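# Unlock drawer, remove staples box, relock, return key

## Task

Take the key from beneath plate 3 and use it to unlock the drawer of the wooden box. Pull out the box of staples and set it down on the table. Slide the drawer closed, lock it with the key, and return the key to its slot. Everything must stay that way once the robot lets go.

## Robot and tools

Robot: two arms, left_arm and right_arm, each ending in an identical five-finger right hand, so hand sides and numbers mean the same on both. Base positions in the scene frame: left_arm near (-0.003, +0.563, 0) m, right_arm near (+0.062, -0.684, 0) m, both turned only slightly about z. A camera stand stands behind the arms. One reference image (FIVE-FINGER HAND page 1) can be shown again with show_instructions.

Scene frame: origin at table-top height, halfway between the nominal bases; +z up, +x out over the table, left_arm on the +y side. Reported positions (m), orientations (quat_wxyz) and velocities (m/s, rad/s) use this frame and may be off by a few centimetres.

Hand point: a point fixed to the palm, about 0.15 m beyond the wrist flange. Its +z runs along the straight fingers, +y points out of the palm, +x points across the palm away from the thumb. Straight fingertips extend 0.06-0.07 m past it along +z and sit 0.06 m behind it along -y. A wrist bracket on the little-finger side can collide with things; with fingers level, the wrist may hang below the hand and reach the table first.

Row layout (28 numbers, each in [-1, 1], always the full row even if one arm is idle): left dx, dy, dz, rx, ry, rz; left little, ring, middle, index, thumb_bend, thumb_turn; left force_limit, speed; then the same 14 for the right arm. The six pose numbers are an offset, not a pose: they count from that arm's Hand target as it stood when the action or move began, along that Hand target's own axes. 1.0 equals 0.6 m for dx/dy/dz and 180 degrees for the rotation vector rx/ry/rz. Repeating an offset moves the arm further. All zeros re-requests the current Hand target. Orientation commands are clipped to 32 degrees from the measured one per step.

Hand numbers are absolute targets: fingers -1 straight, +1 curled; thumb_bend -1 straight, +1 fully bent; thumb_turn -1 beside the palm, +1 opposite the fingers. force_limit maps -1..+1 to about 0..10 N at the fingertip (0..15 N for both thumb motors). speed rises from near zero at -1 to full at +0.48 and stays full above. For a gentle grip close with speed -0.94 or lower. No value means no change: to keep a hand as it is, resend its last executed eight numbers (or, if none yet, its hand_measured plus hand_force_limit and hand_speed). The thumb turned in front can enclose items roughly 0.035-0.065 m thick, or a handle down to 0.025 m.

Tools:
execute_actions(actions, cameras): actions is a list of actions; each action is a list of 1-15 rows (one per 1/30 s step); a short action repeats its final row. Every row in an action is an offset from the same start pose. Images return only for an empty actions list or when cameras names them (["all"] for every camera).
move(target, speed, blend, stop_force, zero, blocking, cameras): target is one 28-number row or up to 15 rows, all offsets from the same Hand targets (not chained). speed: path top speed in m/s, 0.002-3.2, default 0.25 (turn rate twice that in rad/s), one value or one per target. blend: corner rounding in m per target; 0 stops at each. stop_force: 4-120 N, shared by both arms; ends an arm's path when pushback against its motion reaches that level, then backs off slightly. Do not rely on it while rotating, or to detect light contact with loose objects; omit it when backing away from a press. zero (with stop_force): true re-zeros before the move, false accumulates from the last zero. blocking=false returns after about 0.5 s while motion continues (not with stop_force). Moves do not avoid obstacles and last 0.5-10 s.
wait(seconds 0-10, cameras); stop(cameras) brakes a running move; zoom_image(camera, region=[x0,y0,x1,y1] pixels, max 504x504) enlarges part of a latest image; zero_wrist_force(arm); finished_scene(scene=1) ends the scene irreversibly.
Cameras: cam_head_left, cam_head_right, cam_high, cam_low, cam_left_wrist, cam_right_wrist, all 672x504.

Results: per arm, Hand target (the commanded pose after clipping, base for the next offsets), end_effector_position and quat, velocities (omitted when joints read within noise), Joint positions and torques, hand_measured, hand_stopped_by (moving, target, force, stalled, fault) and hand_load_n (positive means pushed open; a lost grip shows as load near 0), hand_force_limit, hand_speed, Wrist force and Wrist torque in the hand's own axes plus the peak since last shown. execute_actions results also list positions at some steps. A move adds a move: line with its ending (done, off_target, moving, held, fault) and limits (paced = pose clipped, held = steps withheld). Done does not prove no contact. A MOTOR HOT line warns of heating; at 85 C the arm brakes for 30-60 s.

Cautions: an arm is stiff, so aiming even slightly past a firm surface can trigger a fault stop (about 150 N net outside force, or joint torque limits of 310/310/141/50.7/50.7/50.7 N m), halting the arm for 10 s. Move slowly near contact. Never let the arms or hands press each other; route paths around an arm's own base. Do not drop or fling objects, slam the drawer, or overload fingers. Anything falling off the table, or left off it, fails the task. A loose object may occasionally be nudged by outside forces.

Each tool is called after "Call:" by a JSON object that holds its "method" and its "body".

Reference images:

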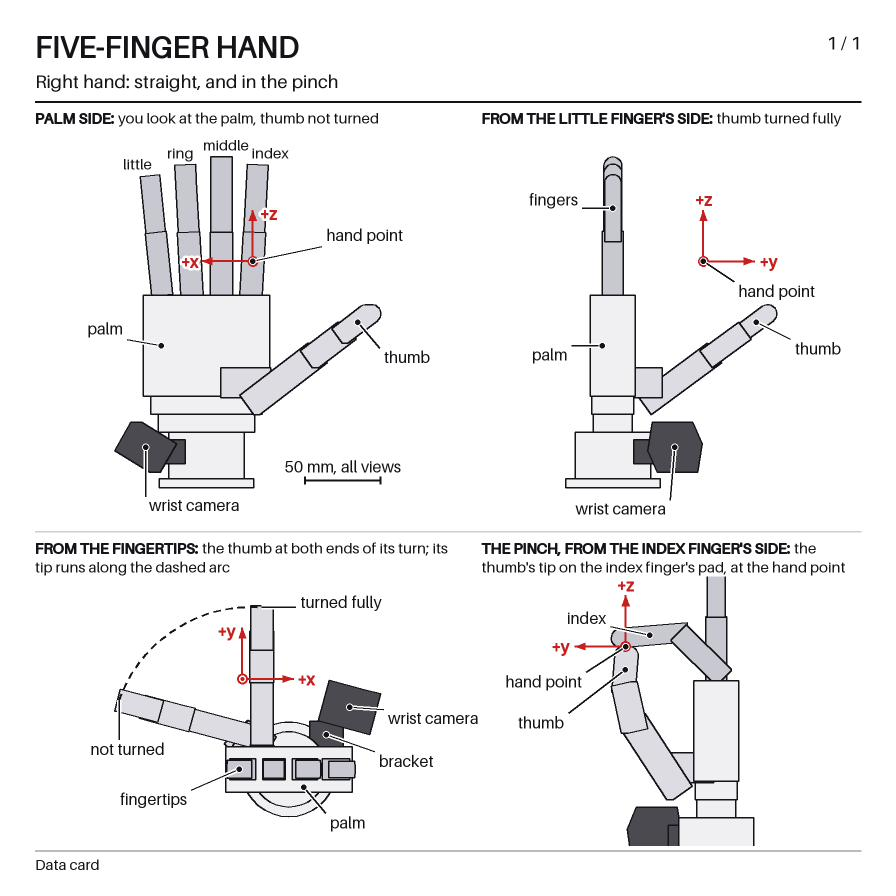

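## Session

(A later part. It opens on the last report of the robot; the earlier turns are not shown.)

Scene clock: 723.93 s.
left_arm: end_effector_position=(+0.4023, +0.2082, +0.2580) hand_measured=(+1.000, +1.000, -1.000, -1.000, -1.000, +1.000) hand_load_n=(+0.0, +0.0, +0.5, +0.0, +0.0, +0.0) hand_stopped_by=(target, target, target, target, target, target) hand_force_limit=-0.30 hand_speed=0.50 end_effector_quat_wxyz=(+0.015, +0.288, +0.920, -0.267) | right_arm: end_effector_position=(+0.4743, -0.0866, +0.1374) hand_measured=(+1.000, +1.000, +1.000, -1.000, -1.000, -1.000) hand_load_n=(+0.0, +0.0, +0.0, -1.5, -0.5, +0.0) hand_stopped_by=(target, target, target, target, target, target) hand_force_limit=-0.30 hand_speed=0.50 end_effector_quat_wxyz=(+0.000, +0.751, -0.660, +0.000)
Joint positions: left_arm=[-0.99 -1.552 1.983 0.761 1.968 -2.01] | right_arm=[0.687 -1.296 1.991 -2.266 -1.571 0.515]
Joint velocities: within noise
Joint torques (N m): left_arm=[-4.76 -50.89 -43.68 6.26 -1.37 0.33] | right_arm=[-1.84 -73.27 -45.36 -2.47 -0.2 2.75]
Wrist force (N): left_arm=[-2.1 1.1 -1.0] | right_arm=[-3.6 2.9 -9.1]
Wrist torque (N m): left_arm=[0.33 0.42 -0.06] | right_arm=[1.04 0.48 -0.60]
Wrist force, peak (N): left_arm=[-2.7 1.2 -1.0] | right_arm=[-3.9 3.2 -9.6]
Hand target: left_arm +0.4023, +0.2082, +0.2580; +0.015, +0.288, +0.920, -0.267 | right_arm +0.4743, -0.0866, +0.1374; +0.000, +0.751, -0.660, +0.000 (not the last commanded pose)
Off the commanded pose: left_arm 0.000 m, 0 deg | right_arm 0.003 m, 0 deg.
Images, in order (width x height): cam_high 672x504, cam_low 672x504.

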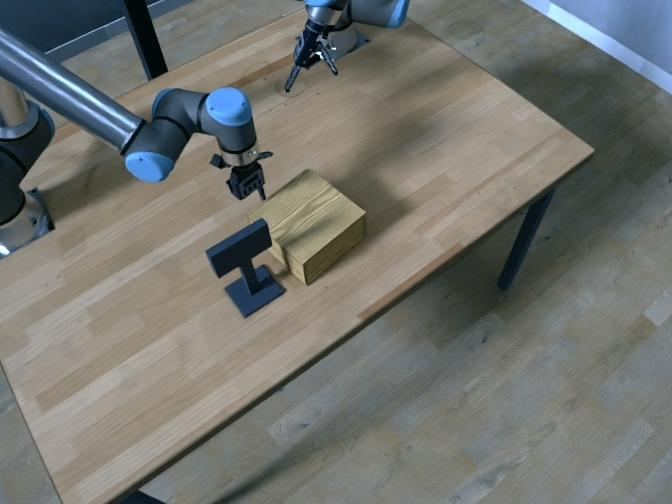

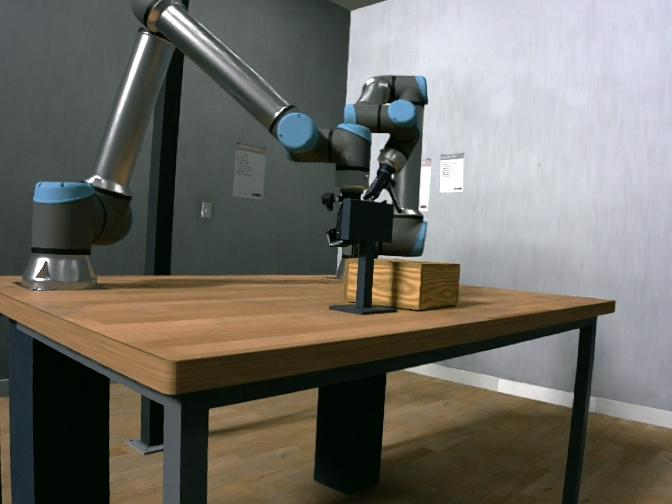

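Call:
{"method": "move", "body": {"target": [0.007,-0.2205,0.263,-0.0938,-0.1566,-0.0363,1,1,-1,-1,-1,1,-0.3,0.5, 0,0,0,0,0,0,1,1,1,-1,-1,-1,-0.3,0.5], "speed": 0.2, "cameras": ["cam_left_wrist"]}}

Scene clock: 727.17 s.
left_arm: end_effector_position=(+0.3079, +0.0399, +0.1859) hand_measured=(+1.000, +1.000, -1.000, -1.000, -1.000, +1.000) hand_load_n=(+0.0, +0.0, +0.0, +0.0, +0.0, +0.0) hand_stopped_by=(target, target, target, target, target, target) hand_force_limit=-0.30 hand_speed=0.50 end_effector_quat_wxyz=(+0.264, +0.157, +0.932, -0.193) | right_arm: end_effector_position=(+0.4743, -0.0866, +0.1374) hand_measured=(+1.000, +1.000, +1.000, -1.000, -1.000, -1.000) hand_load_n=(+0.0, +0.0, +0.0, -1.5, +0.0, +0.0) hand_stopped_by=(target, target, target, target, target, target) hand_force_limit=-0.30 hand_speed=0.50 end_effector_quat_wxyz=(+0.000, +0.751, -0.660, +0.000)
Joint positions: left_arm=[-1.653 -1.431 2.059 0.456 1.095 -2.749] | right_arm=[0.687 -1.296 1.991 -2.266 -1.571 0.515]
Joint torques (N m): left_arm=[-5.99 -42.99 -23.51 5.99 -1.61 -1.33] | right_arm=[-6.68 -75 -45.67 -4.43 -0.17 2.3]
Wrist force (N): left_arm=[-3.0 1.9 -0.5] | right_arm=[-3.8 3.1 -9.0]
Wrist torque (N m): left_arm=[0.45 0.58 -0.17] | right_arm=[1.06 0.50 -0.59]
Wrist force, peak (N): left_arm=[-2.9 2.3 -2.2] | right_arm=[-4.0 3.2 -9.7]
Hand target: left_arm +0.3079, +0.0400, +0.1858; +0.264, +0.157, +0.932, -0.193 | right_arm +0.4743, -0.0866, +0.1374; +0.000, +0.751, -0.660, +0.000
Off the commanded pose: left_arm 0.000 m, 0 deg | right_arm 0.000 m, 0 deg.
move: done
Images, in order (width x height): cam_left_wrist 672x504.

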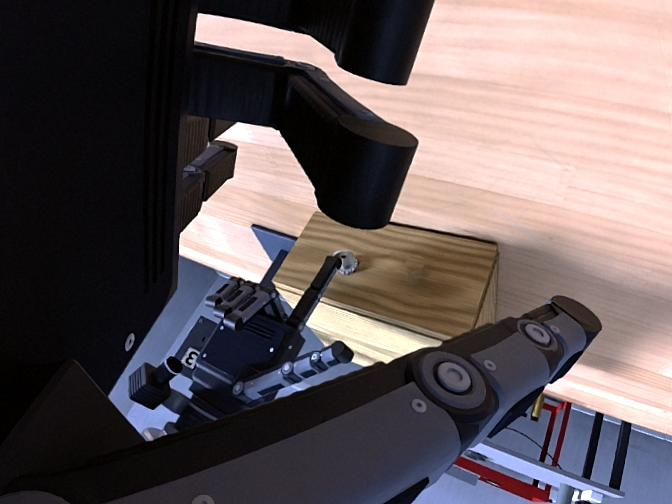

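Call:
{"method": "zoom_image", "body": {"camera": "cam_left_wrist", "region": [320, 240, 370, 290]}}

Scaled by 10.080 from the camera's 672x504 image, which has a finer 960x720 frame.

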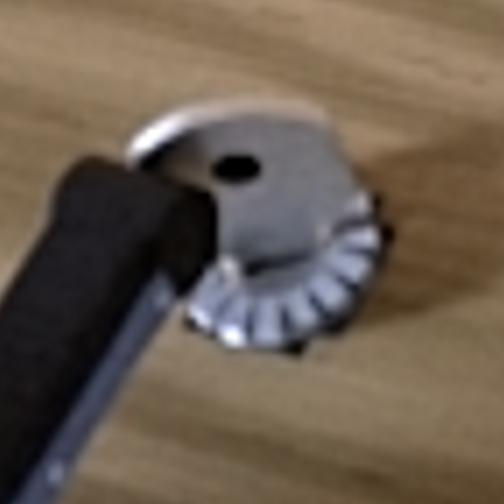

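Call:
{"method": "move", "body": {"target": [0,0,0,0,0,0,1,1,-1,-1,-1,1,-0.3,0.5, 0,0,0.007,0,0,0,1,1,1,-1,-1,-1,-0.3,0.5], "speed": 0.008, "stop_force": 14, "cameras": ["cam_left_wrist"]}}

Call:
{"method": "zoom_image", "body": {"camera": "cam_left_wrist", "region": [320, 240, 370, 290]}}

Scene clock: 730.73 s.
left_arm: end_effector_position=(+0.3079, +0.0400, +0.1858) hand_measured=(+1.000, +1.000, -1.000, -1.000, -1.000, +1.000) hand_load_n=(+0.0, +0.0, +0.0, +0.0, +0.0, +0.0) hand_stopped_by=(target, target, target, target, target, target) hand_force_limit=-0.30 hand_speed=0.50 end_effector_quat_wxyz=(+0.264, +0.157, +0.932, -0.193) | right_arm: end_effector_position=(+0.4742, -0.0866, +0.1331) hand_measured=(+1.000, +1.000, +1.000, -1.000, -1.000, -1.000) hand_load_n=(+0.0, +0.0, +0.0, -1.5, +0.0, +0.0) hand_stopped_by=(target, target, target, target, target, target) hand_force_limit=-0.30 hand_speed=0.50 end_effector_quat_wxyz=(+0.000, +0.751, -0.660, +0.000)
Joint positions: left_arm=[-1.653 -1.431 2.059 0.456 1.094 -2.749] | right_arm=[0.687 -1.291 1.994 -2.274 -1.571 0.515]
Joint torques (N m): left_arm=[-5.61 -38.33 -23.06 5.91 -2.62 -1.6] | right_arm=[-6.68 -58.55 -26.5 -1.83 0.04 1.67]
Wrist force (N): left_arm=[-2.3 1.5 -0.7] | right_arm=[-0.3 3.5 -11.5]
Wrist torque (N m): left_arm=[0.38 0.48 -0.13] | right_arm=[1.24 0.74 -0.37]
Wrist force, peak (N): left_arm=[-3.2 1.8 -0.8] | right_arm=[3.1 6.3 -22.7]
Hand target: left_arm +0.3079, +0.0400, +0.1858; +0.264, +0.157, +0.932, -0.193 | right_arm +0.4743, -0.0866, +0.1332; +0.000, +0.751, -0.660, +0.000
Off the commanded pose: left_arm 0.000 m, 0 deg | right_arm 0.000 m, 0 deg.
move: done
Images, in order (width x height): cam_left_wrist 672x504.

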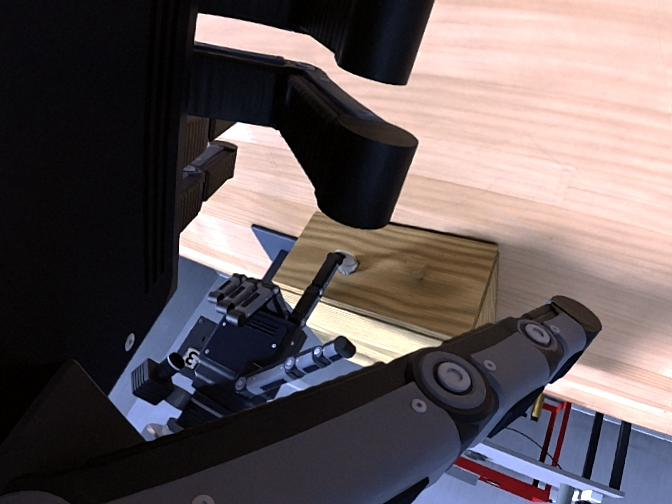

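Scaled by 10.080 from the camera's 672x504 image, which has a finer 960x720 frame.

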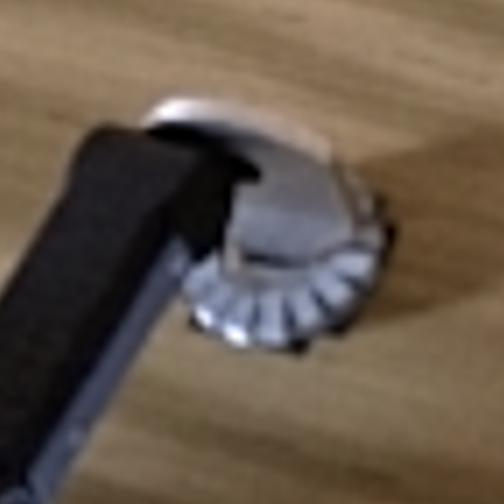

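Call:
{"method": "move", "body": {"target": [0,0,0,0,0,0,1,1,-1,-1,-1,1,-0.3,0.5, 0,0,-0.06,0,0,0,1,1,1,-1,-1,-1,-0.3,0.5], "speed": 0.12, "cameras": ["cam_left_wrist"]}}

Call:
{"method": "zoom_image", "body": {"camera": "cam_left_wrist", "region": [320, 240, 370, 290]}}

Scene clock: 731.73 s.
left_arm: end_effector_position=(+0.3079, +0.0400, +0.1858) hand_measured=(+1.000, +1.000, -1.000, -1.000, -1.000, +1.000) hand_load_n=(+0.0, +0.0, +0.0, +0.0, +0.0, +0.0) hand_stopped_by=(target, target, target, target, target, target) hand_force_limit=-0.30 hand_speed=0.50 end_effector_quat_wxyz=(+0.264, +0.157, +0.932, -0.193) | right_arm: end_effector_position=(+0.4744, -0.0865, +0.1694) hand_measured=(+1.000, +1.000, +1.000, -1.000, -1.000, -1.000) hand_load_n=(+0.0, +0.0, +0.0, +0.0, +0.0, +0.0) hand_stopped_by=(target, target, target, target, target, target) hand_force_limit=-0.30 hand_speed=0.50 end_effector_quat_wxyz=(-0.001, +0.751, -0.660, +0.000)
Joint positions: left_arm=[-1.653 -1.431 2.059 0.456 1.094 -2.749] | right_arm=[0.687 -1.331 1.967 -2.208 -1.571 0.515]
Joint torques (N m): left_arm=[-3.73 -38.42 -23.68 5.67 -2.08 -0.95] | right_arm=[-1.42 -48.8 -23.75 -6.77 0.76 2.39]
Wrist force (N): left_arm=[-3.1 1.7 -0.4] | right_arm=[-3.7 1.7 -1.2]
Wrist torque (N m): left_arm=[0.40 0.60 -0.17] | right_arm=[0.64 0.53 -0.58]
Wrist force, peak (N): left_arm=[-3.1 1.9 -0.7] | right_arm=[-0.4 3.1 -11.5]
Hand target: left_arm +0.3079, +0.0400, +0.1858; +0.264, +0.157, +0.932, -0.193 | right_arm +0.4742, -0.0866, +0.1692; +0.000, +0.751, -0.660, +0.000
Off the commanded pose: left_arm 0.000 m, 0 deg | right_arm 0.000 m, 0 deg.
move: done
Images, in order (width x height): cam_left_wrist 672x504.

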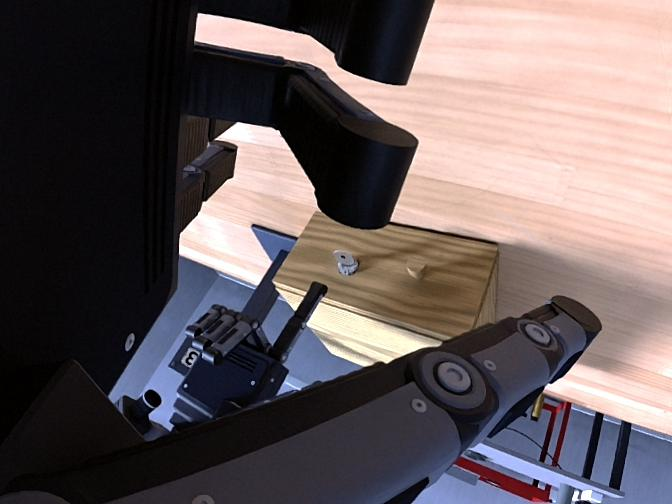

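Scaled by 10.080 from the camera's 672x504 image, which has a finer 960x720 frame.

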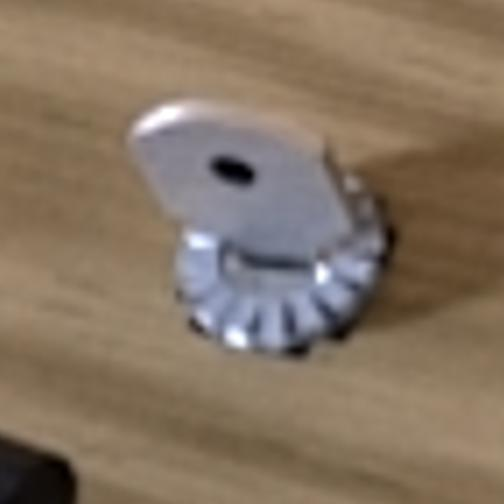

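Call:
{"method": "zoom_image", "body": {"camera": "cam_left_wrist", "region": [260, 190, 510, 380]}}

Scaled by 2.016 from the camera's 672x504 image, which has a finer 960x720 frame.

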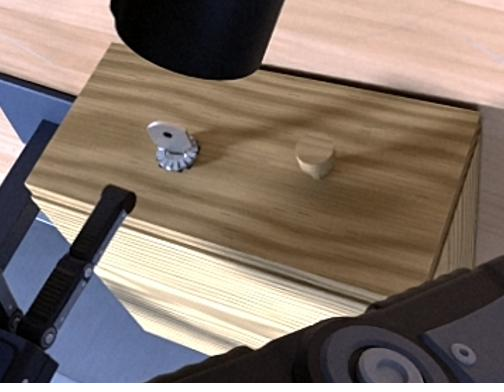

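Call:
{"method": "zoom_image", "body": {"camera": "cam_left_wrist", "region": [395, 240, 445, 290]}}

Scaled by 10.080 from the camera's 672x504 image, which has a finer 960x720 frame.

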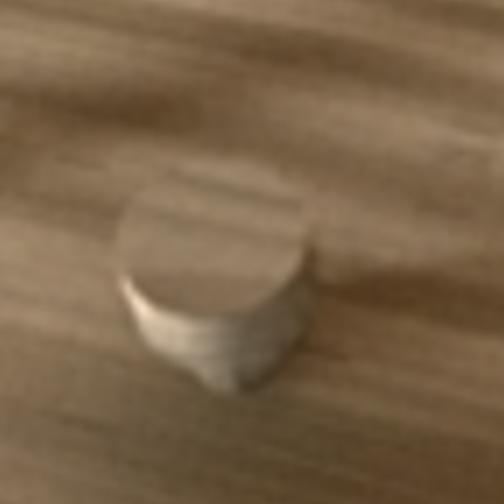

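Call:
{"method": "move", "body": {"target": [[-0.1407,0.2745,-0.1508,0.0938,0.1566,0.0363,1,1,-1,-1,-1,1,-0.3,0.5, -0.049,0.034,-0.052,0,0,-0.5,1,1,-0.4,-0.4,-0.4,1,-0.5,0.5],[-0.1407,0.2745,-0.1508,0.0938,0.1566,0.0363,1,1,-1,-1,-1,1,-0.3,0.5, -0.1245,0.003,0.0653,0,0,-1,1,1,-0.4,-0.4,-0.4,1,-0.5,0.5],[-0.1407,0.2745,-0.1508,0.0938,0.1566,0.0363,1,1,-1,-1,-1,1,-0.3,0.5, -0.1245,0.003,0.1653,0,0,-1,1,1,-0.4,-0.4,-0.4,1,-0.5,0.5]], "speed": [0.5,0.5,0.15], "blend": [0.02,0.01,0], "cameras": ["cam_left_wrist","cam_right_wrist","cam_head_right"]}}

Scene clock: 743.50 s.
left_arm: end_effector_position=(+0.4022, +0.2083, +0.2581) hand_measured=(+1.000, +1.000, -1.000, -1.000, -1.000, +1.000) hand_load_n=(+0.0, +0.0, +0.0, +0.0, +0.0, +0.0) hand_stopped_by=(target, target, target, target, target, target) hand_force_limit=-0.30 hand_speed=0.50 end_effector_quat_wxyz=(+0.015, +0.288, +0.920, -0.267) | right_arm: end_effector_position=(+0.4629, -0.0128, +0.0699) hand_measured=(+1.000, +1.000, -0.400, -0.400, -0.400, +1.000) hand_load_n=(+0.0, +0.0, +0.0, +0.0, +0.0, +0.0) hand_stopped_by=(target, target, target, target, target, target) hand_force_limit=-0.50 hand_speed=0.50 end_effector_quat_wxyz=(+0.000, +0.660, +0.751, +0.000)
Joint positions: left_arm=[-0.99 -1.553 1.983 0.761 1.968 -2.01] | right_arm=[0.934 -1.179 1.98 -2.372 -1.571 -2.379]
Joint torques (N m): left_arm=[10.54 -54.55 -27.05 4.92 2.01 2.71] | right_arm=[-6.44 -80.01 -46.93 -4.58 0.44 -2.94]
Wrist force (N): left_arm=[-2.4 0.7 -1.0] | right_arm=[-2.8 2.1 -1.5]
Wrist torque (N m): left_arm=[0.27 0.48 -0.03] | right_arm=[0.67 0.40 -0.53]
Wrist force, peak (N): left_arm=[-2.9 1.6 -2.5] | right_arm=[-3.4 2.1 -2.9]
Hand target: left_arm +0.4022, +0.2083, +0.2581; +0.015, +0.288, +0.920, -0.267 | right_arm +0.4629, -0.0127, +0.0700; +0.000, +0.660, +0.751, +0.000
Off the commanded pose: left_arm 0.000 m, 0 deg | right_arm 0.000 m, 0 deg.
move: done
Images, in order (width x height): cam_head_right 672x504, cam_left_wrist 672x504, cam_right_wrist 672x504.

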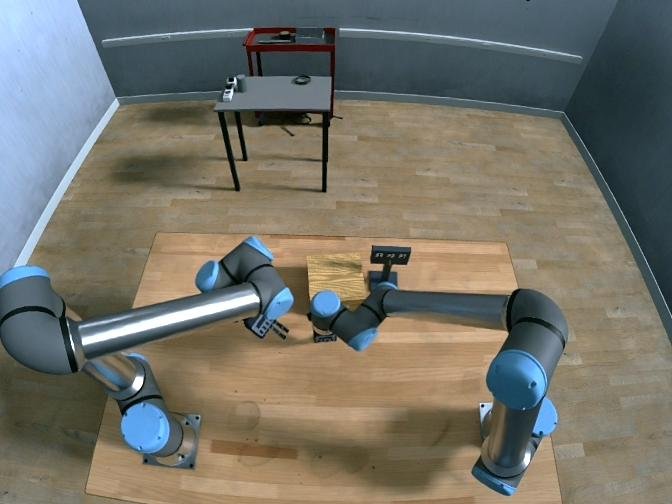

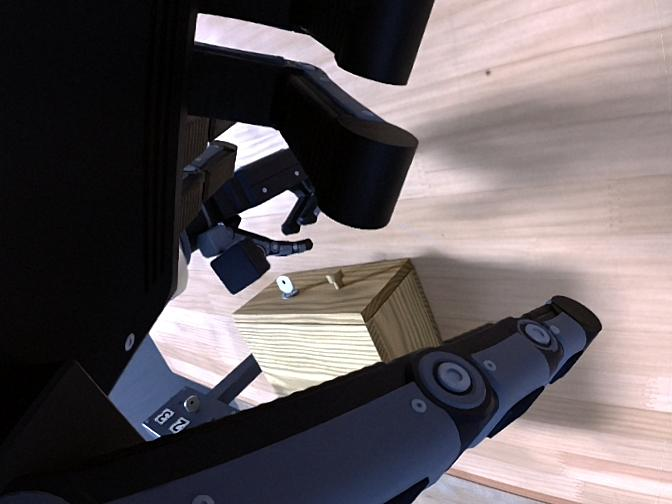

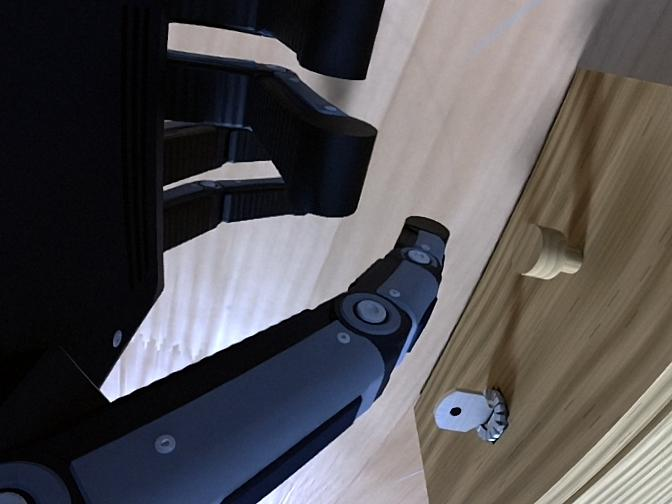

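Call:
{"method": "zoom_image", "body": {"camera": "cam_right_wrist", "region": [400, 190, 620, 355]}}

Scaled by 2.291 from the camera's 672x504 image, which has a finer 960x720 frame.

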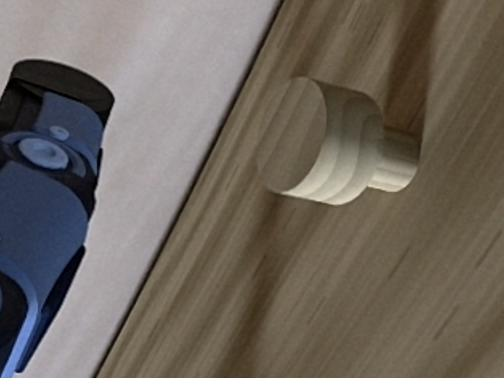

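Call:
{"method": "move", "body": {"target": [[0,0,0,0,0,0,1,1,-1,-1,-1,1,-0.3,0.5, 0,0.1008,-0.01,0,0,0,1,1,-0.4,-0.4,-0.05,1,-0.5,0.5],[0,0,0,0,0,0,1,1,-1,-1,-1,1,-0.3,0.5, 0,0.1008,0,0,0,0,1,1,-0.4,-0.4,-0.05,1,-0.5,0.5]], "speed": [0.08,0.03], "cameras": ["cam_left_wrist","cam_right_wrist"]}}

Scene clock: 746.50 s.
left_arm: end_effector_position=(+0.4022, +0.2083, +0.2581) hand_measured=(+1.000, +1.000, -1.000, -1.000, -1.000, +1.000) hand_load_n=(-0.5, +0.0, +0.0, +0.0, +0.0, +0.0) hand_stopped_by=(target, target, target, target, target, target) hand_force_limit=-0.30 hand_speed=0.50 end_effector_quat_wxyz=(+0.015, +0.288, +0.920, -0.267) | right_arm: end_effector_position=(+0.5229, -0.0050, +0.0699) hand_measured=(+1.000, +1.000, -0.400, -0.400, -0.050, +1.000) hand_load_n=(+0.0, +0.0, +0.0, +0.0, +0.0, +0.0) hand_stopped_by=(target, target, target, target, target, target) hand_force_limit=-0.50 hand_speed=0.50 end_effector_quat_wxyz=(+0.000, +0.660, +0.751, +0.000)
Joint positions: left_arm=[-0.99 -1.553 1.983 0.761 1.968 -2.01] | right_arm=[0.882 -1.135 1.909 -2.345 -1.571 -2.432]
Joint torques (N m): left_arm=[9.45 -55.29 -27.27 4.99 2.13 2.46] | right_arm=[8.03 -92.25 -27.38 -1.73 2.33 2.79]
Wrist force (N): left_arm=[-2.4 1.3 -0.5] | right_arm=[-2.9 2.2 -1.3]
Wrist torque (N m): left_arm=[0.33 0.44 -0.01] | right_arm=[0.71 0.41 -0.49]
Wrist force, peak (N): left_arm=[-2.7 1.4 -1.4] | right_arm=[-3.1 2.9 -1.4]
Hand target: left_arm +0.4022, +0.2083, +0.2581; +0.015, +0.288, +0.920, -0.267 | right_arm +0.5229, -0.0050, +0.0701; +0.000, +0.660, +0.751, +0.000
Off the commanded pose: left_arm 0.000 m, 0 deg | right_arm 0.000 m, 0 deg.
move: done
Images, in order (width x height): cam_left_wrist 672x504, cam_right_wrist 672x504.

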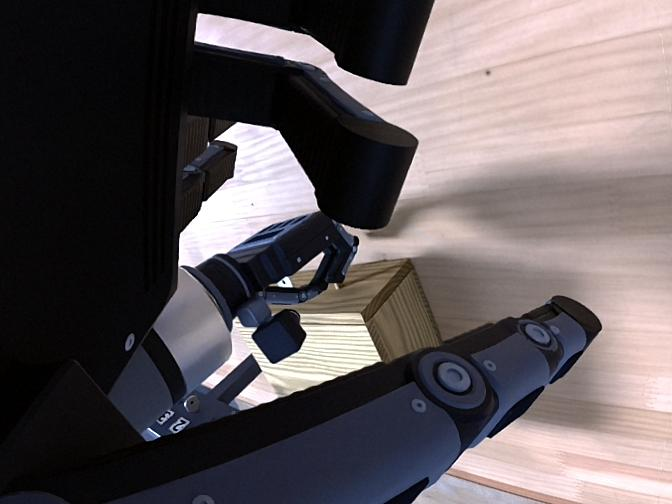

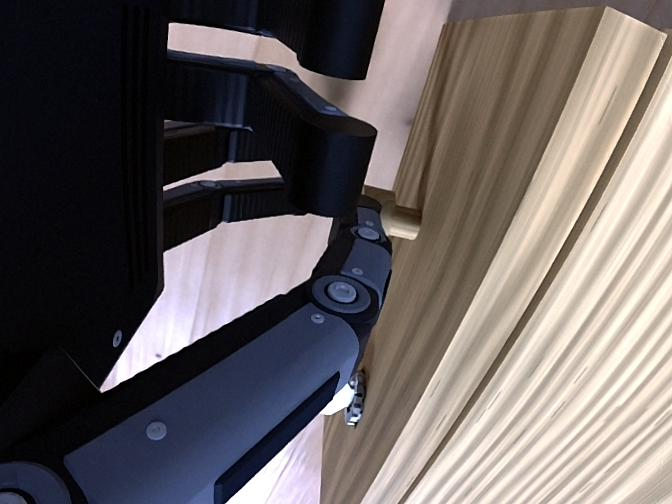

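Call:
{"method": "zoom_image", "body": {"camera": "cam_left_wrist", "region": [260, 210, 440, 345]}}

Call:
{"method": "zoom_image", "body": {"camera": "cam_right_wrist", "region": [300, 170, 450, 290]}}

Scaled by 2.800 from the camera's 672x504 image, which has a finer 960x720 frame.

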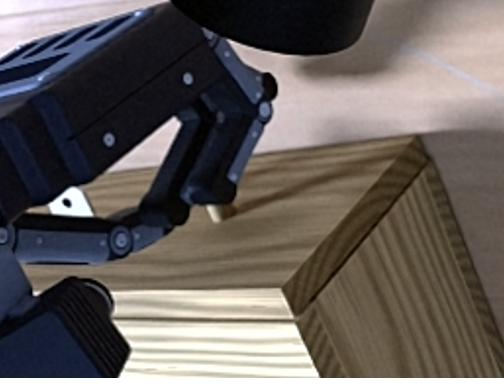

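Scaled by 3.360 from the camera's 672x504 image, which has a finer 960x720 frame.

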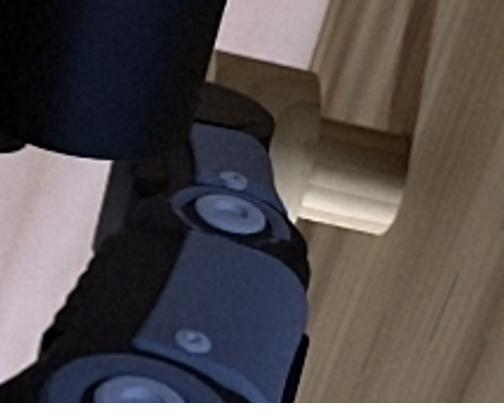

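Call:
{"method": "move", "body": {"target": [0,0,0,0,0,0,1,1,-1,-1,-1,1,-0.3,0.5, 0,0,0,0,0,0,1,1,0.4,0.4,0.3,1,-0.4,-0.88], "cameras": ["cam_left_wrist","cam_right_wrist"]}}

Call:
{"method": "zoom_image", "body": {"camera": "cam_right_wrist", "region": [300, 170, 450, 290]}}

Scene clock: 749.53 s.
left_arm: end_effector_position=(+0.4022, +0.2083, +0.2581) hand_measured=(+1.000, +1.000, -1.000, -1.000, -1.000, +1.000) hand_load_n=(+0.0, +0.0, +0.0, +0.0, +0.0, +0.0) hand_stopped_by=(target, target, target, target, target, target) hand_force_limit=-0.30 hand_speed=0.50 end_effector_quat_wxyz=(+0.015, +0.288, +0.920, -0.267) | right_arm: end_effector_position=(+0.5229, -0.0050, +0.0701) hand_measured=(+1.000, +1.000, -0.022, +0.000, +0.300, +1.000) hand_load_n=(+0.0, +0.0, +1.0, +4.0, +0.0, +0.0) hand_stopped_by=(target, target, force, force, target, target) hand_force_limit=-0.40 hand_speed=-0.88 end_effector_quat_wxyz=(+0.000, +0.660, +0.751, +0.000)
Joint positions: left_arm=[-0.99 -1.553 1.983 0.761 1.968 -2.01] | right_arm=[0.882 -1.135 1.909 -2.345 -1.571 -2.432]
Joint torques (N m): left_arm=[10.63 -54.13 -27.71 4.89 2.08 2.35] | right_arm=[-1.55 -93.32 -46.53 -6.56 -1.72 2.86]
Wrist force (N): left_arm=[-2.1 1.2 -1.0] | right_arm=[-1.7 -1.0 2.0]
Wrist torque (N m): left_arm=[0.34 0.43 0.00] | right_arm=[0.77 0.45 -0.53]
Wrist force, peak (N): left_arm=[-2.8 1.5 -1.5] | right_arm=[-3.1 2.1 -1.5]
Hand target: left_arm +0.4022, +0.2083, +0.2581; +0.015, +0.288, +0.920, -0.267 | right_arm +0.5229, -0.0050, +0.0701; +0.000, +0.660, +0.751, +0.000
Off the commanded pose: left_arm 0.000 m, 0 deg | right_arm 0.000 m, 0 deg.
move: done
Images, in order (width x height): cam_left_wrist 672x504, cam_right_wrist 672x504.

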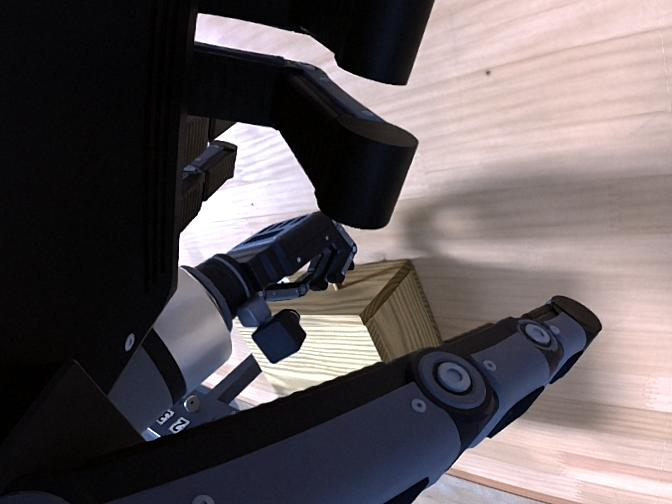

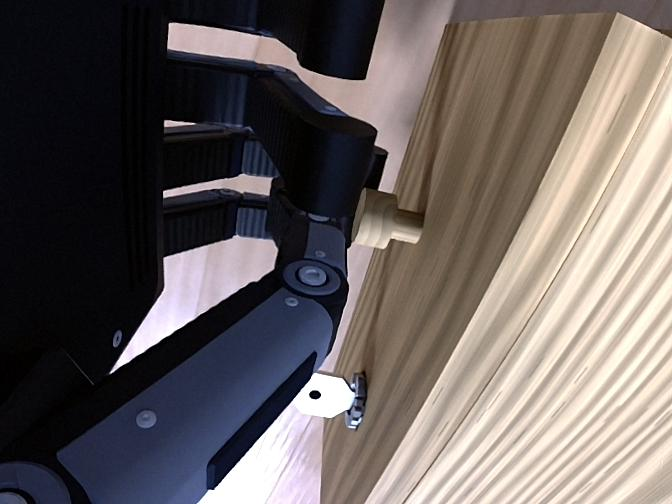

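Scaled by 3.360 from the camera's 672x504 image, which has a finer 960x720 frame.

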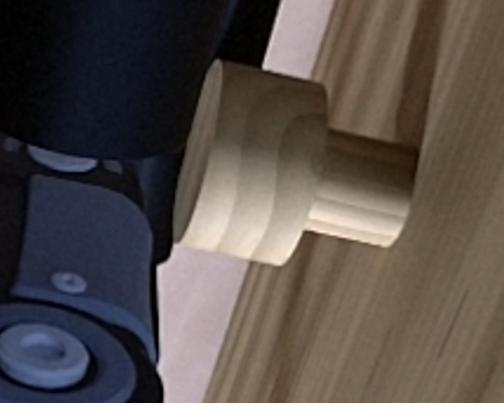

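Call:
{"method": "move", "body": {"target": [[0,0,0,0,0,0,1,1,-1,-1,-1,1,-0.3,0.5, 0,0,0,0,0,0,1,1,-0.2,-0.2,0.3,1,-0.4,0.3],[0,0,0,0,0,0,1,1,-1,-1,-1,1,-0.3,0.5, 0,0.003,-0.006,0,0,0,1,1,-0.2,-0.2,0.3,1,-0.4,0.3],[0,0,0,0,0,0,1,1,-1,-1,-1,1,-0.3,0.5, 0,0.003,-0.006,0,0,0,1,1,-0.2,-0.2,-0.03,1,-0.4,0.3]], "speed": 0.05}}

Call:
{"method": "move", "body": {"target": [0,0,0,0,0,0,1,1,-1,-1,-1,1,-0.3,0.5, 0,0,0.014,0,0,0,1,1,-0.2,-0.2,-0.03,1,-0.4,0.3], "speed": 0.01, "stop_force": 4, "cameras": ["cam_right_wrist"]}}

Call:
{"method": "zoom_image", "body": {"camera": "cam_right_wrist", "region": [300, 170, 450, 290]}}

Scene clock: 752.10 s.
left_arm: end_effector_position=(+0.4022, +0.2083, +0.2581) hand_measured=(+1.000, +1.000, -1.000, -1.000, -1.000, +1.000) hand_load_n=(+0.0, +0.0, +0.0, +0.0, +0.0, +0.0) hand_stopped_by=(target, target, target, target, target, target) hand_force_limit=-0.30 hand_speed=0.50 end_effector_quat_wxyz=(+0.015, +0.288, +0.920, -0.267) | right_arm: end_effector_position=(+0.5247, -0.0047, +0.0737) hand_measured=(+1.000, +1.000, -0.200, -0.200, -0.030, +1.000) hand_load_n=(+0.0, +0.0, +0.0, +0.0, +0.0, +0.0) hand_stopped_by=(target, target, target, target, target, target) hand_force_limit=-0.40 hand_speed=0.30 end_effector_quat_wxyz=(+0.000, +0.660, +0.751, +0.000)
Joint positions: left_arm=[-0.99 -1.553 1.983 0.761 1.968 -2.01] | right_arm=[0.88 -1.138 1.905 -2.338 -1.571 -2.433]
Joint torques (N m): left_arm=[10.74 -53.17 -27.92 4.86 2.23 2.32] | right_arm=[-3.3 -76.35 -32.47 -6.52 -1.32 -1.36]
Wrist force (N): left_arm=[-2.3 0.9 -1.0] | right_arm=[-2.9 1.8 -1.5]
Wrist torque (N m): left_arm=[0.31 0.46 -0.02] | right_arm=[0.66 0.43 -0.42]
Wrist force, peak (N): left_arm=[-2.8 1.3 -1.1] | right_arm=[-3.0 2.2 -1.8]
Hand target: left_arm +0.4022, +0.2083, +0.2581; +0.015, +0.288, +0.920, -0.267 | right_arm +0.5247, -0.0047, +0.0737; +0.000, +0.660, +0.751, +0.000
Off the commanded pose: left_arm 0.000 m, 0 deg | right_arm 0.000 m, 0 deg.
move: done

Scene clock: 754.30 s.
left_arm: end_effector_position=(+0.4022, +0.2083, +0.2581) hand_measured=(+1.000, +1.000, -1.000, -1.000, -1.000, +1.000) hand_load_n=(-0.5, +0.0, +0.0, +0.0, +0.0, +0.0) hand_stopped_by=(target, target, target, target, target, target) hand_force_limit=-0.30 hand_speed=0.50 end_effector_quat_wxyz=(+0.015, +0.288, +0.920, -0.267) | right_arm: end_effector_position=(+0.5247, -0.0047, +0.0660) hand_measured=(+1.000, +1.000, -0.200, -0.200, -0.030, +1.000) hand_load_n=(+0.0, +0.0, +0.0, +0.0, +0.5, +0.0) hand_stopped_by=(target, target, target, target, target, target) hand_force_limit=-0.40 hand_speed=0.30 end_effector_quat_wxyz=(+0.000, +0.660, +0.751, +0.000)
Joint positions: left_arm=[-0.99 -1.553 1.983 0.761 1.968 -2.01] | right_arm=[0.88 -1.129 1.908 -2.351 -1.571 -2.433]
Joint torques (N m): left_arm=[11.54 -53.82 -28.29 4.83 2.16 2.49] | right_arm=[1.2 -90.2 -45.23 -1.84 -1.29 0.18]
Wrist force (N): left_arm=[-2.2 1.0 -0.7] | right_arm=[-3.1 1.1 -6.1]
Wrist torque (N m): left_arm=[0.30 0.43 0.00] | right_arm=[0.63 0.47 -0.44]
Wrist force, peak (N): left_arm=[-2.6 1.5 -1.3] | right_arm=[-3.4 0.5 -9.4]
Hand target: left_arm +0.4022, +0.2083, +0.2581; +0.015, +0.288, +0.920, -0.267 | right_arm +0.5247, -0.0047, +0.0660; +0.000, +0.660, +0.751, +0.000 (not the last commanded pose)
Off the commanded pose: left_arm 0.000 m, 0 deg | right_arm 0.001 m, 0 deg.
move: contact (right_arm)
Images, in order (width x height): cam_right_wrist 672x504.

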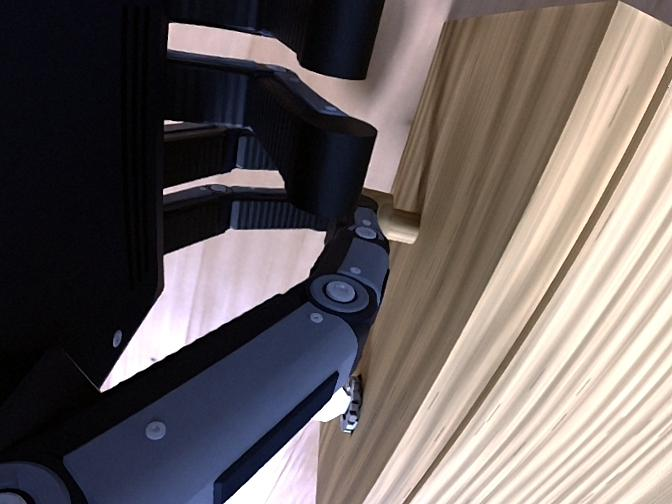

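Scaled by 3.360 from the camera's 672x504 image, which has a finer 960x720 frame.

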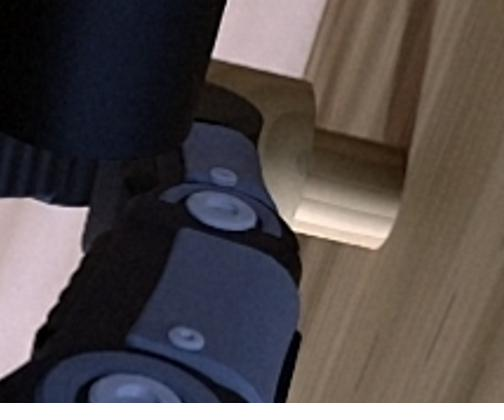

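Call:
{"method": "move", "body": {"target": [0,0,0,0,0,0,1,1,-1,-1,-1,1,-0.3,0.5, 0,0,0,0,0,0,1,1,0.4,0.4,-0.03,1,-0.1,-0.85], "cameras": ["cam_right_wrist"]}}

Call:
{"method": "zoom_image", "body": {"camera": "cam_right_wrist", "region": [300, 170, 450, 290]}}

Scene clock: 755.30 s.
left_arm: end_effector_position=(+0.4022, +0.2083, +0.2581) hand_measured=(+1.000, +1.000, -1.000, -1.000, -1.000, +1.000) hand_load_n=(+0.0, +0.0, +0.0, -0.5, +0.0, +0.0) hand_stopped_by=(target, target, target, target, target, target) hand_force_limit=-0.30 hand_speed=0.50 end_effector_quat_wxyz=(+0.015, +0.288, +0.920, -0.267) | right_arm: end_effector_position=(+0.5247, -0.0047, +0.0659) hand_measured=(+1.000, +1.000, +0.018, +0.020, -0.030, +1.000) hand_load_n=(+0.0, +0.0, +7.0, +4.0, +2.5, +0.5) hand_stopped_by=(target, target, force, force, target, target) hand_force_limit=-0.10 hand_speed=-0.85 end_effector_quat_wxyz=(+0.000, +0.660, +0.751, +0.000)
Joint positions: left_arm=[-0.99 -1.553 1.983 0.761 1.968 -2.01] | right_arm=[0.88 -1.129 1.908 -2.351 -1.571 -2.433]
Joint torques (N m): left_arm=[11.1 -54.16 -27.71 4.85 2.31 2.49] | right_arm=[-0.65 -91.59 -44.44 -5.17 -1.42 0.07]
Wrist force (N): left_arm=[-2.5 1.4 -1.1] | right_arm=[-2.7 0.4 1.3]
Wrist torque (N m): left_arm=[0.39 0.50 -0.01] | right_arm=[0.72 0.41 -0.44]
Wrist force, peak (N): left_arm=[-2.7 1.3 -1.0] | right_arm=[-2.9 1.3 -6.6]
Hand target: left_arm +0.4022, +0.2083, +0.2581; +0.015, +0.288, +0.920, -0.267 | right_arm +0.5247, -0.0047, +0.0660; +0.000, +0.660, +0.751, +0.000
Off the commanded pose: left_arm 0.000 m, 0 deg | right_arm 0.000 m, 0 deg.
move: done
Images, in order (width x height): cam_right_wrist 672x504.

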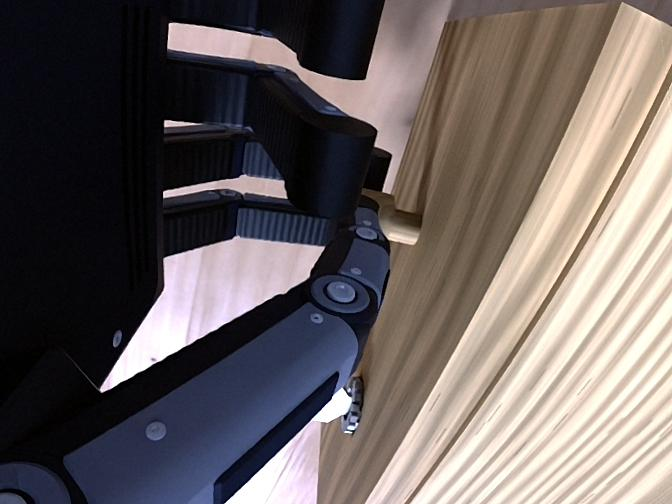

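Scaled by 3.360 from the camera's 672x504 image, which has a finer 960x720 frame.

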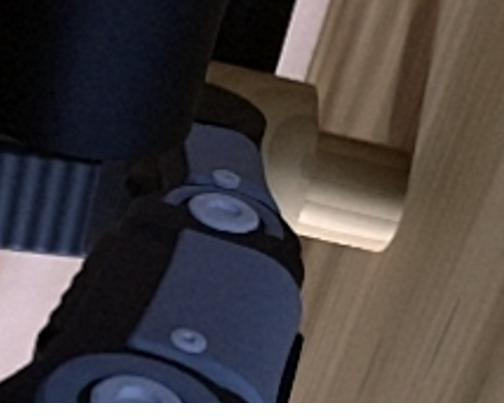

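Call:
{"method": "move", "body": {"target": [0,0,0,0,0,0,1,1,-1,-1,-1,1,-0.3,0.5, 0,-0.0417,0,0,0,0,1,1,0.4,0.4,-0.03,1,-0.1,-0.85], "speed": 0.03, "cameras": ["cam_left_wrist","cam_right_wrist"]}}

Scene clock: 756.60 s.
left_arm: end_effector_position=(+0.4022, +0.2083, +0.2581) hand_measured=(+1.000, +1.000, -1.000, -1.000, -1.000, +1.000) hand_load_n=(+0.0, +0.0, +0.0, +0.0, +0.0, +0.0) hand_stopped_by=(target, target, target, target, target, target) hand_force_limit=-0.30 hand_speed=0.50 end_effector_quat_wxyz=(+0.015, +0.288, +0.920, -0.267) | right_arm: end_effector_position=(+0.4997, -0.0080, +0.0659) hand_measured=(+1.000, +1.000, +0.020, +0.020, -0.030, +1.000) hand_load_n=(+0.0, +0.0, +0.0, +0.0, +0.0, +0.0) hand_stopped_by=(target, target, force, force, target, target) hand_force_limit=-0.10 hand_speed=-0.85 end_effector_quat_wxyz=(+0.000, +0.660, +0.751, +0.000)
Joint positions: left_arm=[-0.99 -1.553 1.983 0.761 1.968 -2.01] | right_arm=[0.901 -1.148 1.939 -2.363 -1.571 -2.412]
Joint torques (N m): left_arm=[11.11 -55.82 -27.77 4.79 2.28 2.24] | right_arm=[-6.46 -71.12 -42.24 -3.82 -1.55 -1.59]
Wrist force (N): left_arm=[-2.1 1.4 -1.4] | right_arm=[-2.9 1.9 -1.5]
Wrist torque (N m): left_arm=[0.40 0.43 0.02] | right_arm=[0.66 0.42 -0.57]
Wrist force, peak (N): left_arm=[-2.9 1.3 -1.0] | right_arm=[-3.0 2.3 -1.6]
Hand target: left_arm +0.4022, +0.2083, +0.2581; +0.015, +0.288, +0.920, -0.267 | right_arm +0.4999, -0.0079, +0.0659; +0.000, +0.660, +0.751, +0.000
Off the commanded pose: left_arm 0.000 m, 0 deg | right_arm 0.000 m, 0 deg.
move: done
Images, in order (width x height): cam_left_wrist 672x504, cam_right_wrist 672x504.

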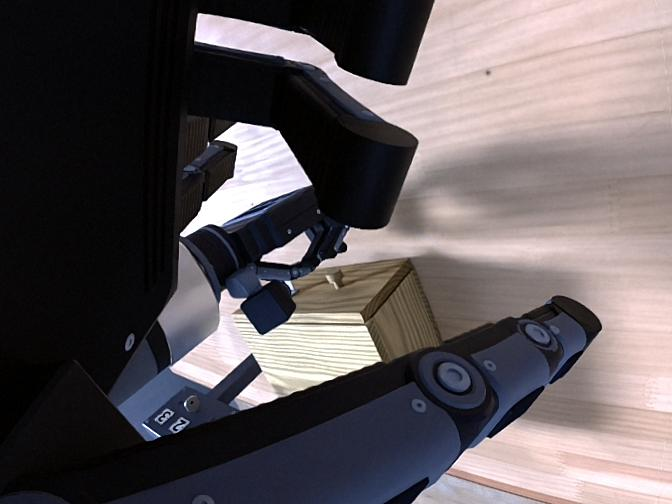

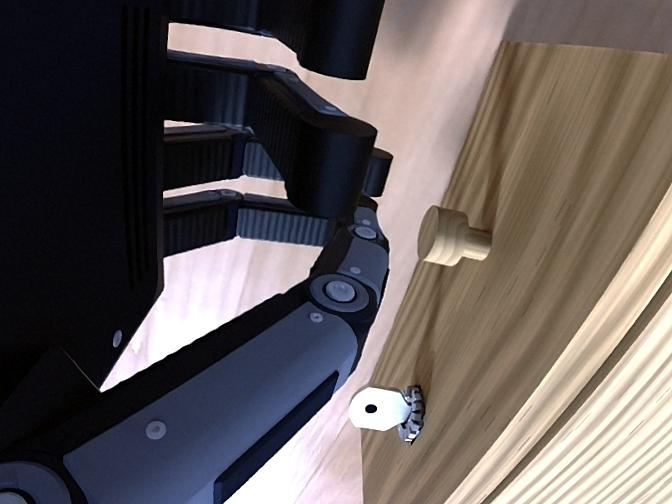

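Call:
{"method": "zoom_image", "body": {"camera": "cam_left_wrist", "region": [230, 240, 450, 400]}}

Call:
{"method": "zoom_image", "body": {"camera": "cam_right_wrist", "region": [380, 170, 520, 290]}}

Scaled by 2.291 from the camera's 672x504 image, which has a finer 960x720 frame.

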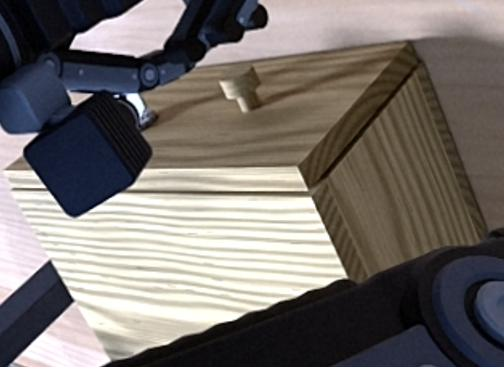

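Scaled by 3.600 from the camera's 672x504 image, which has a finer 960x720 frame.

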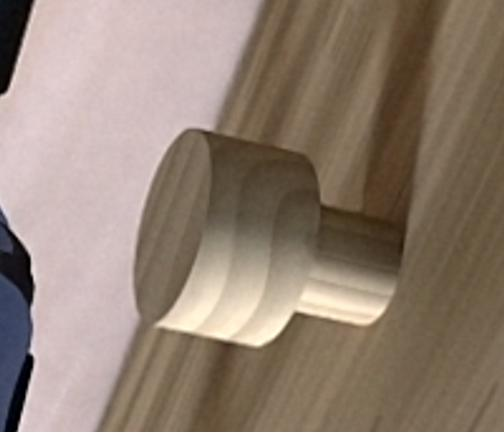

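Call:
{"method": "zoom_image", "body": {"camera": "cam_left_wrist", "region": [270, 215, 370, 305]}}

Scaled by 5.040 from the camera's 672x504 image, which has a finer 960x720 frame.

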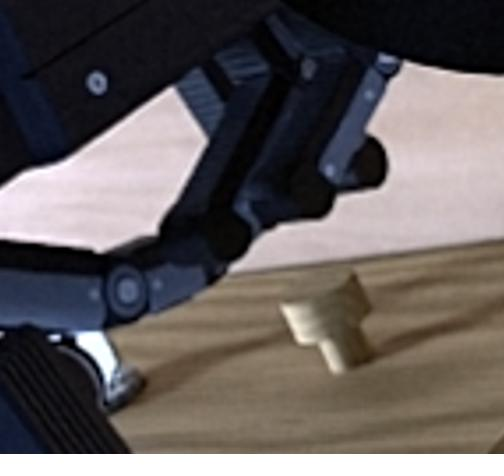

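Call:
{"method": "zoom_image", "body": {"camera": "cam_left_wrist", "region": [295, 220, 355, 275]}}

Scaled by 8.400 from the camera's 672x504 image, which has a finer 960x720 frame.

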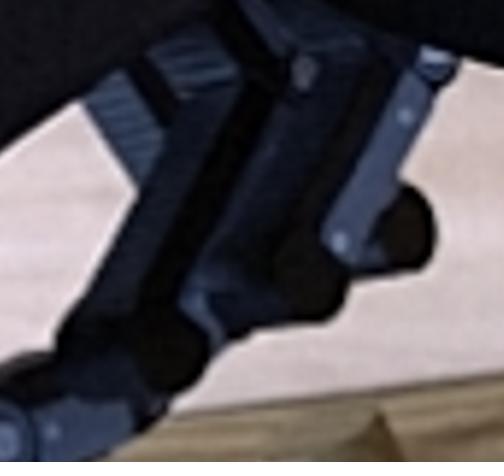

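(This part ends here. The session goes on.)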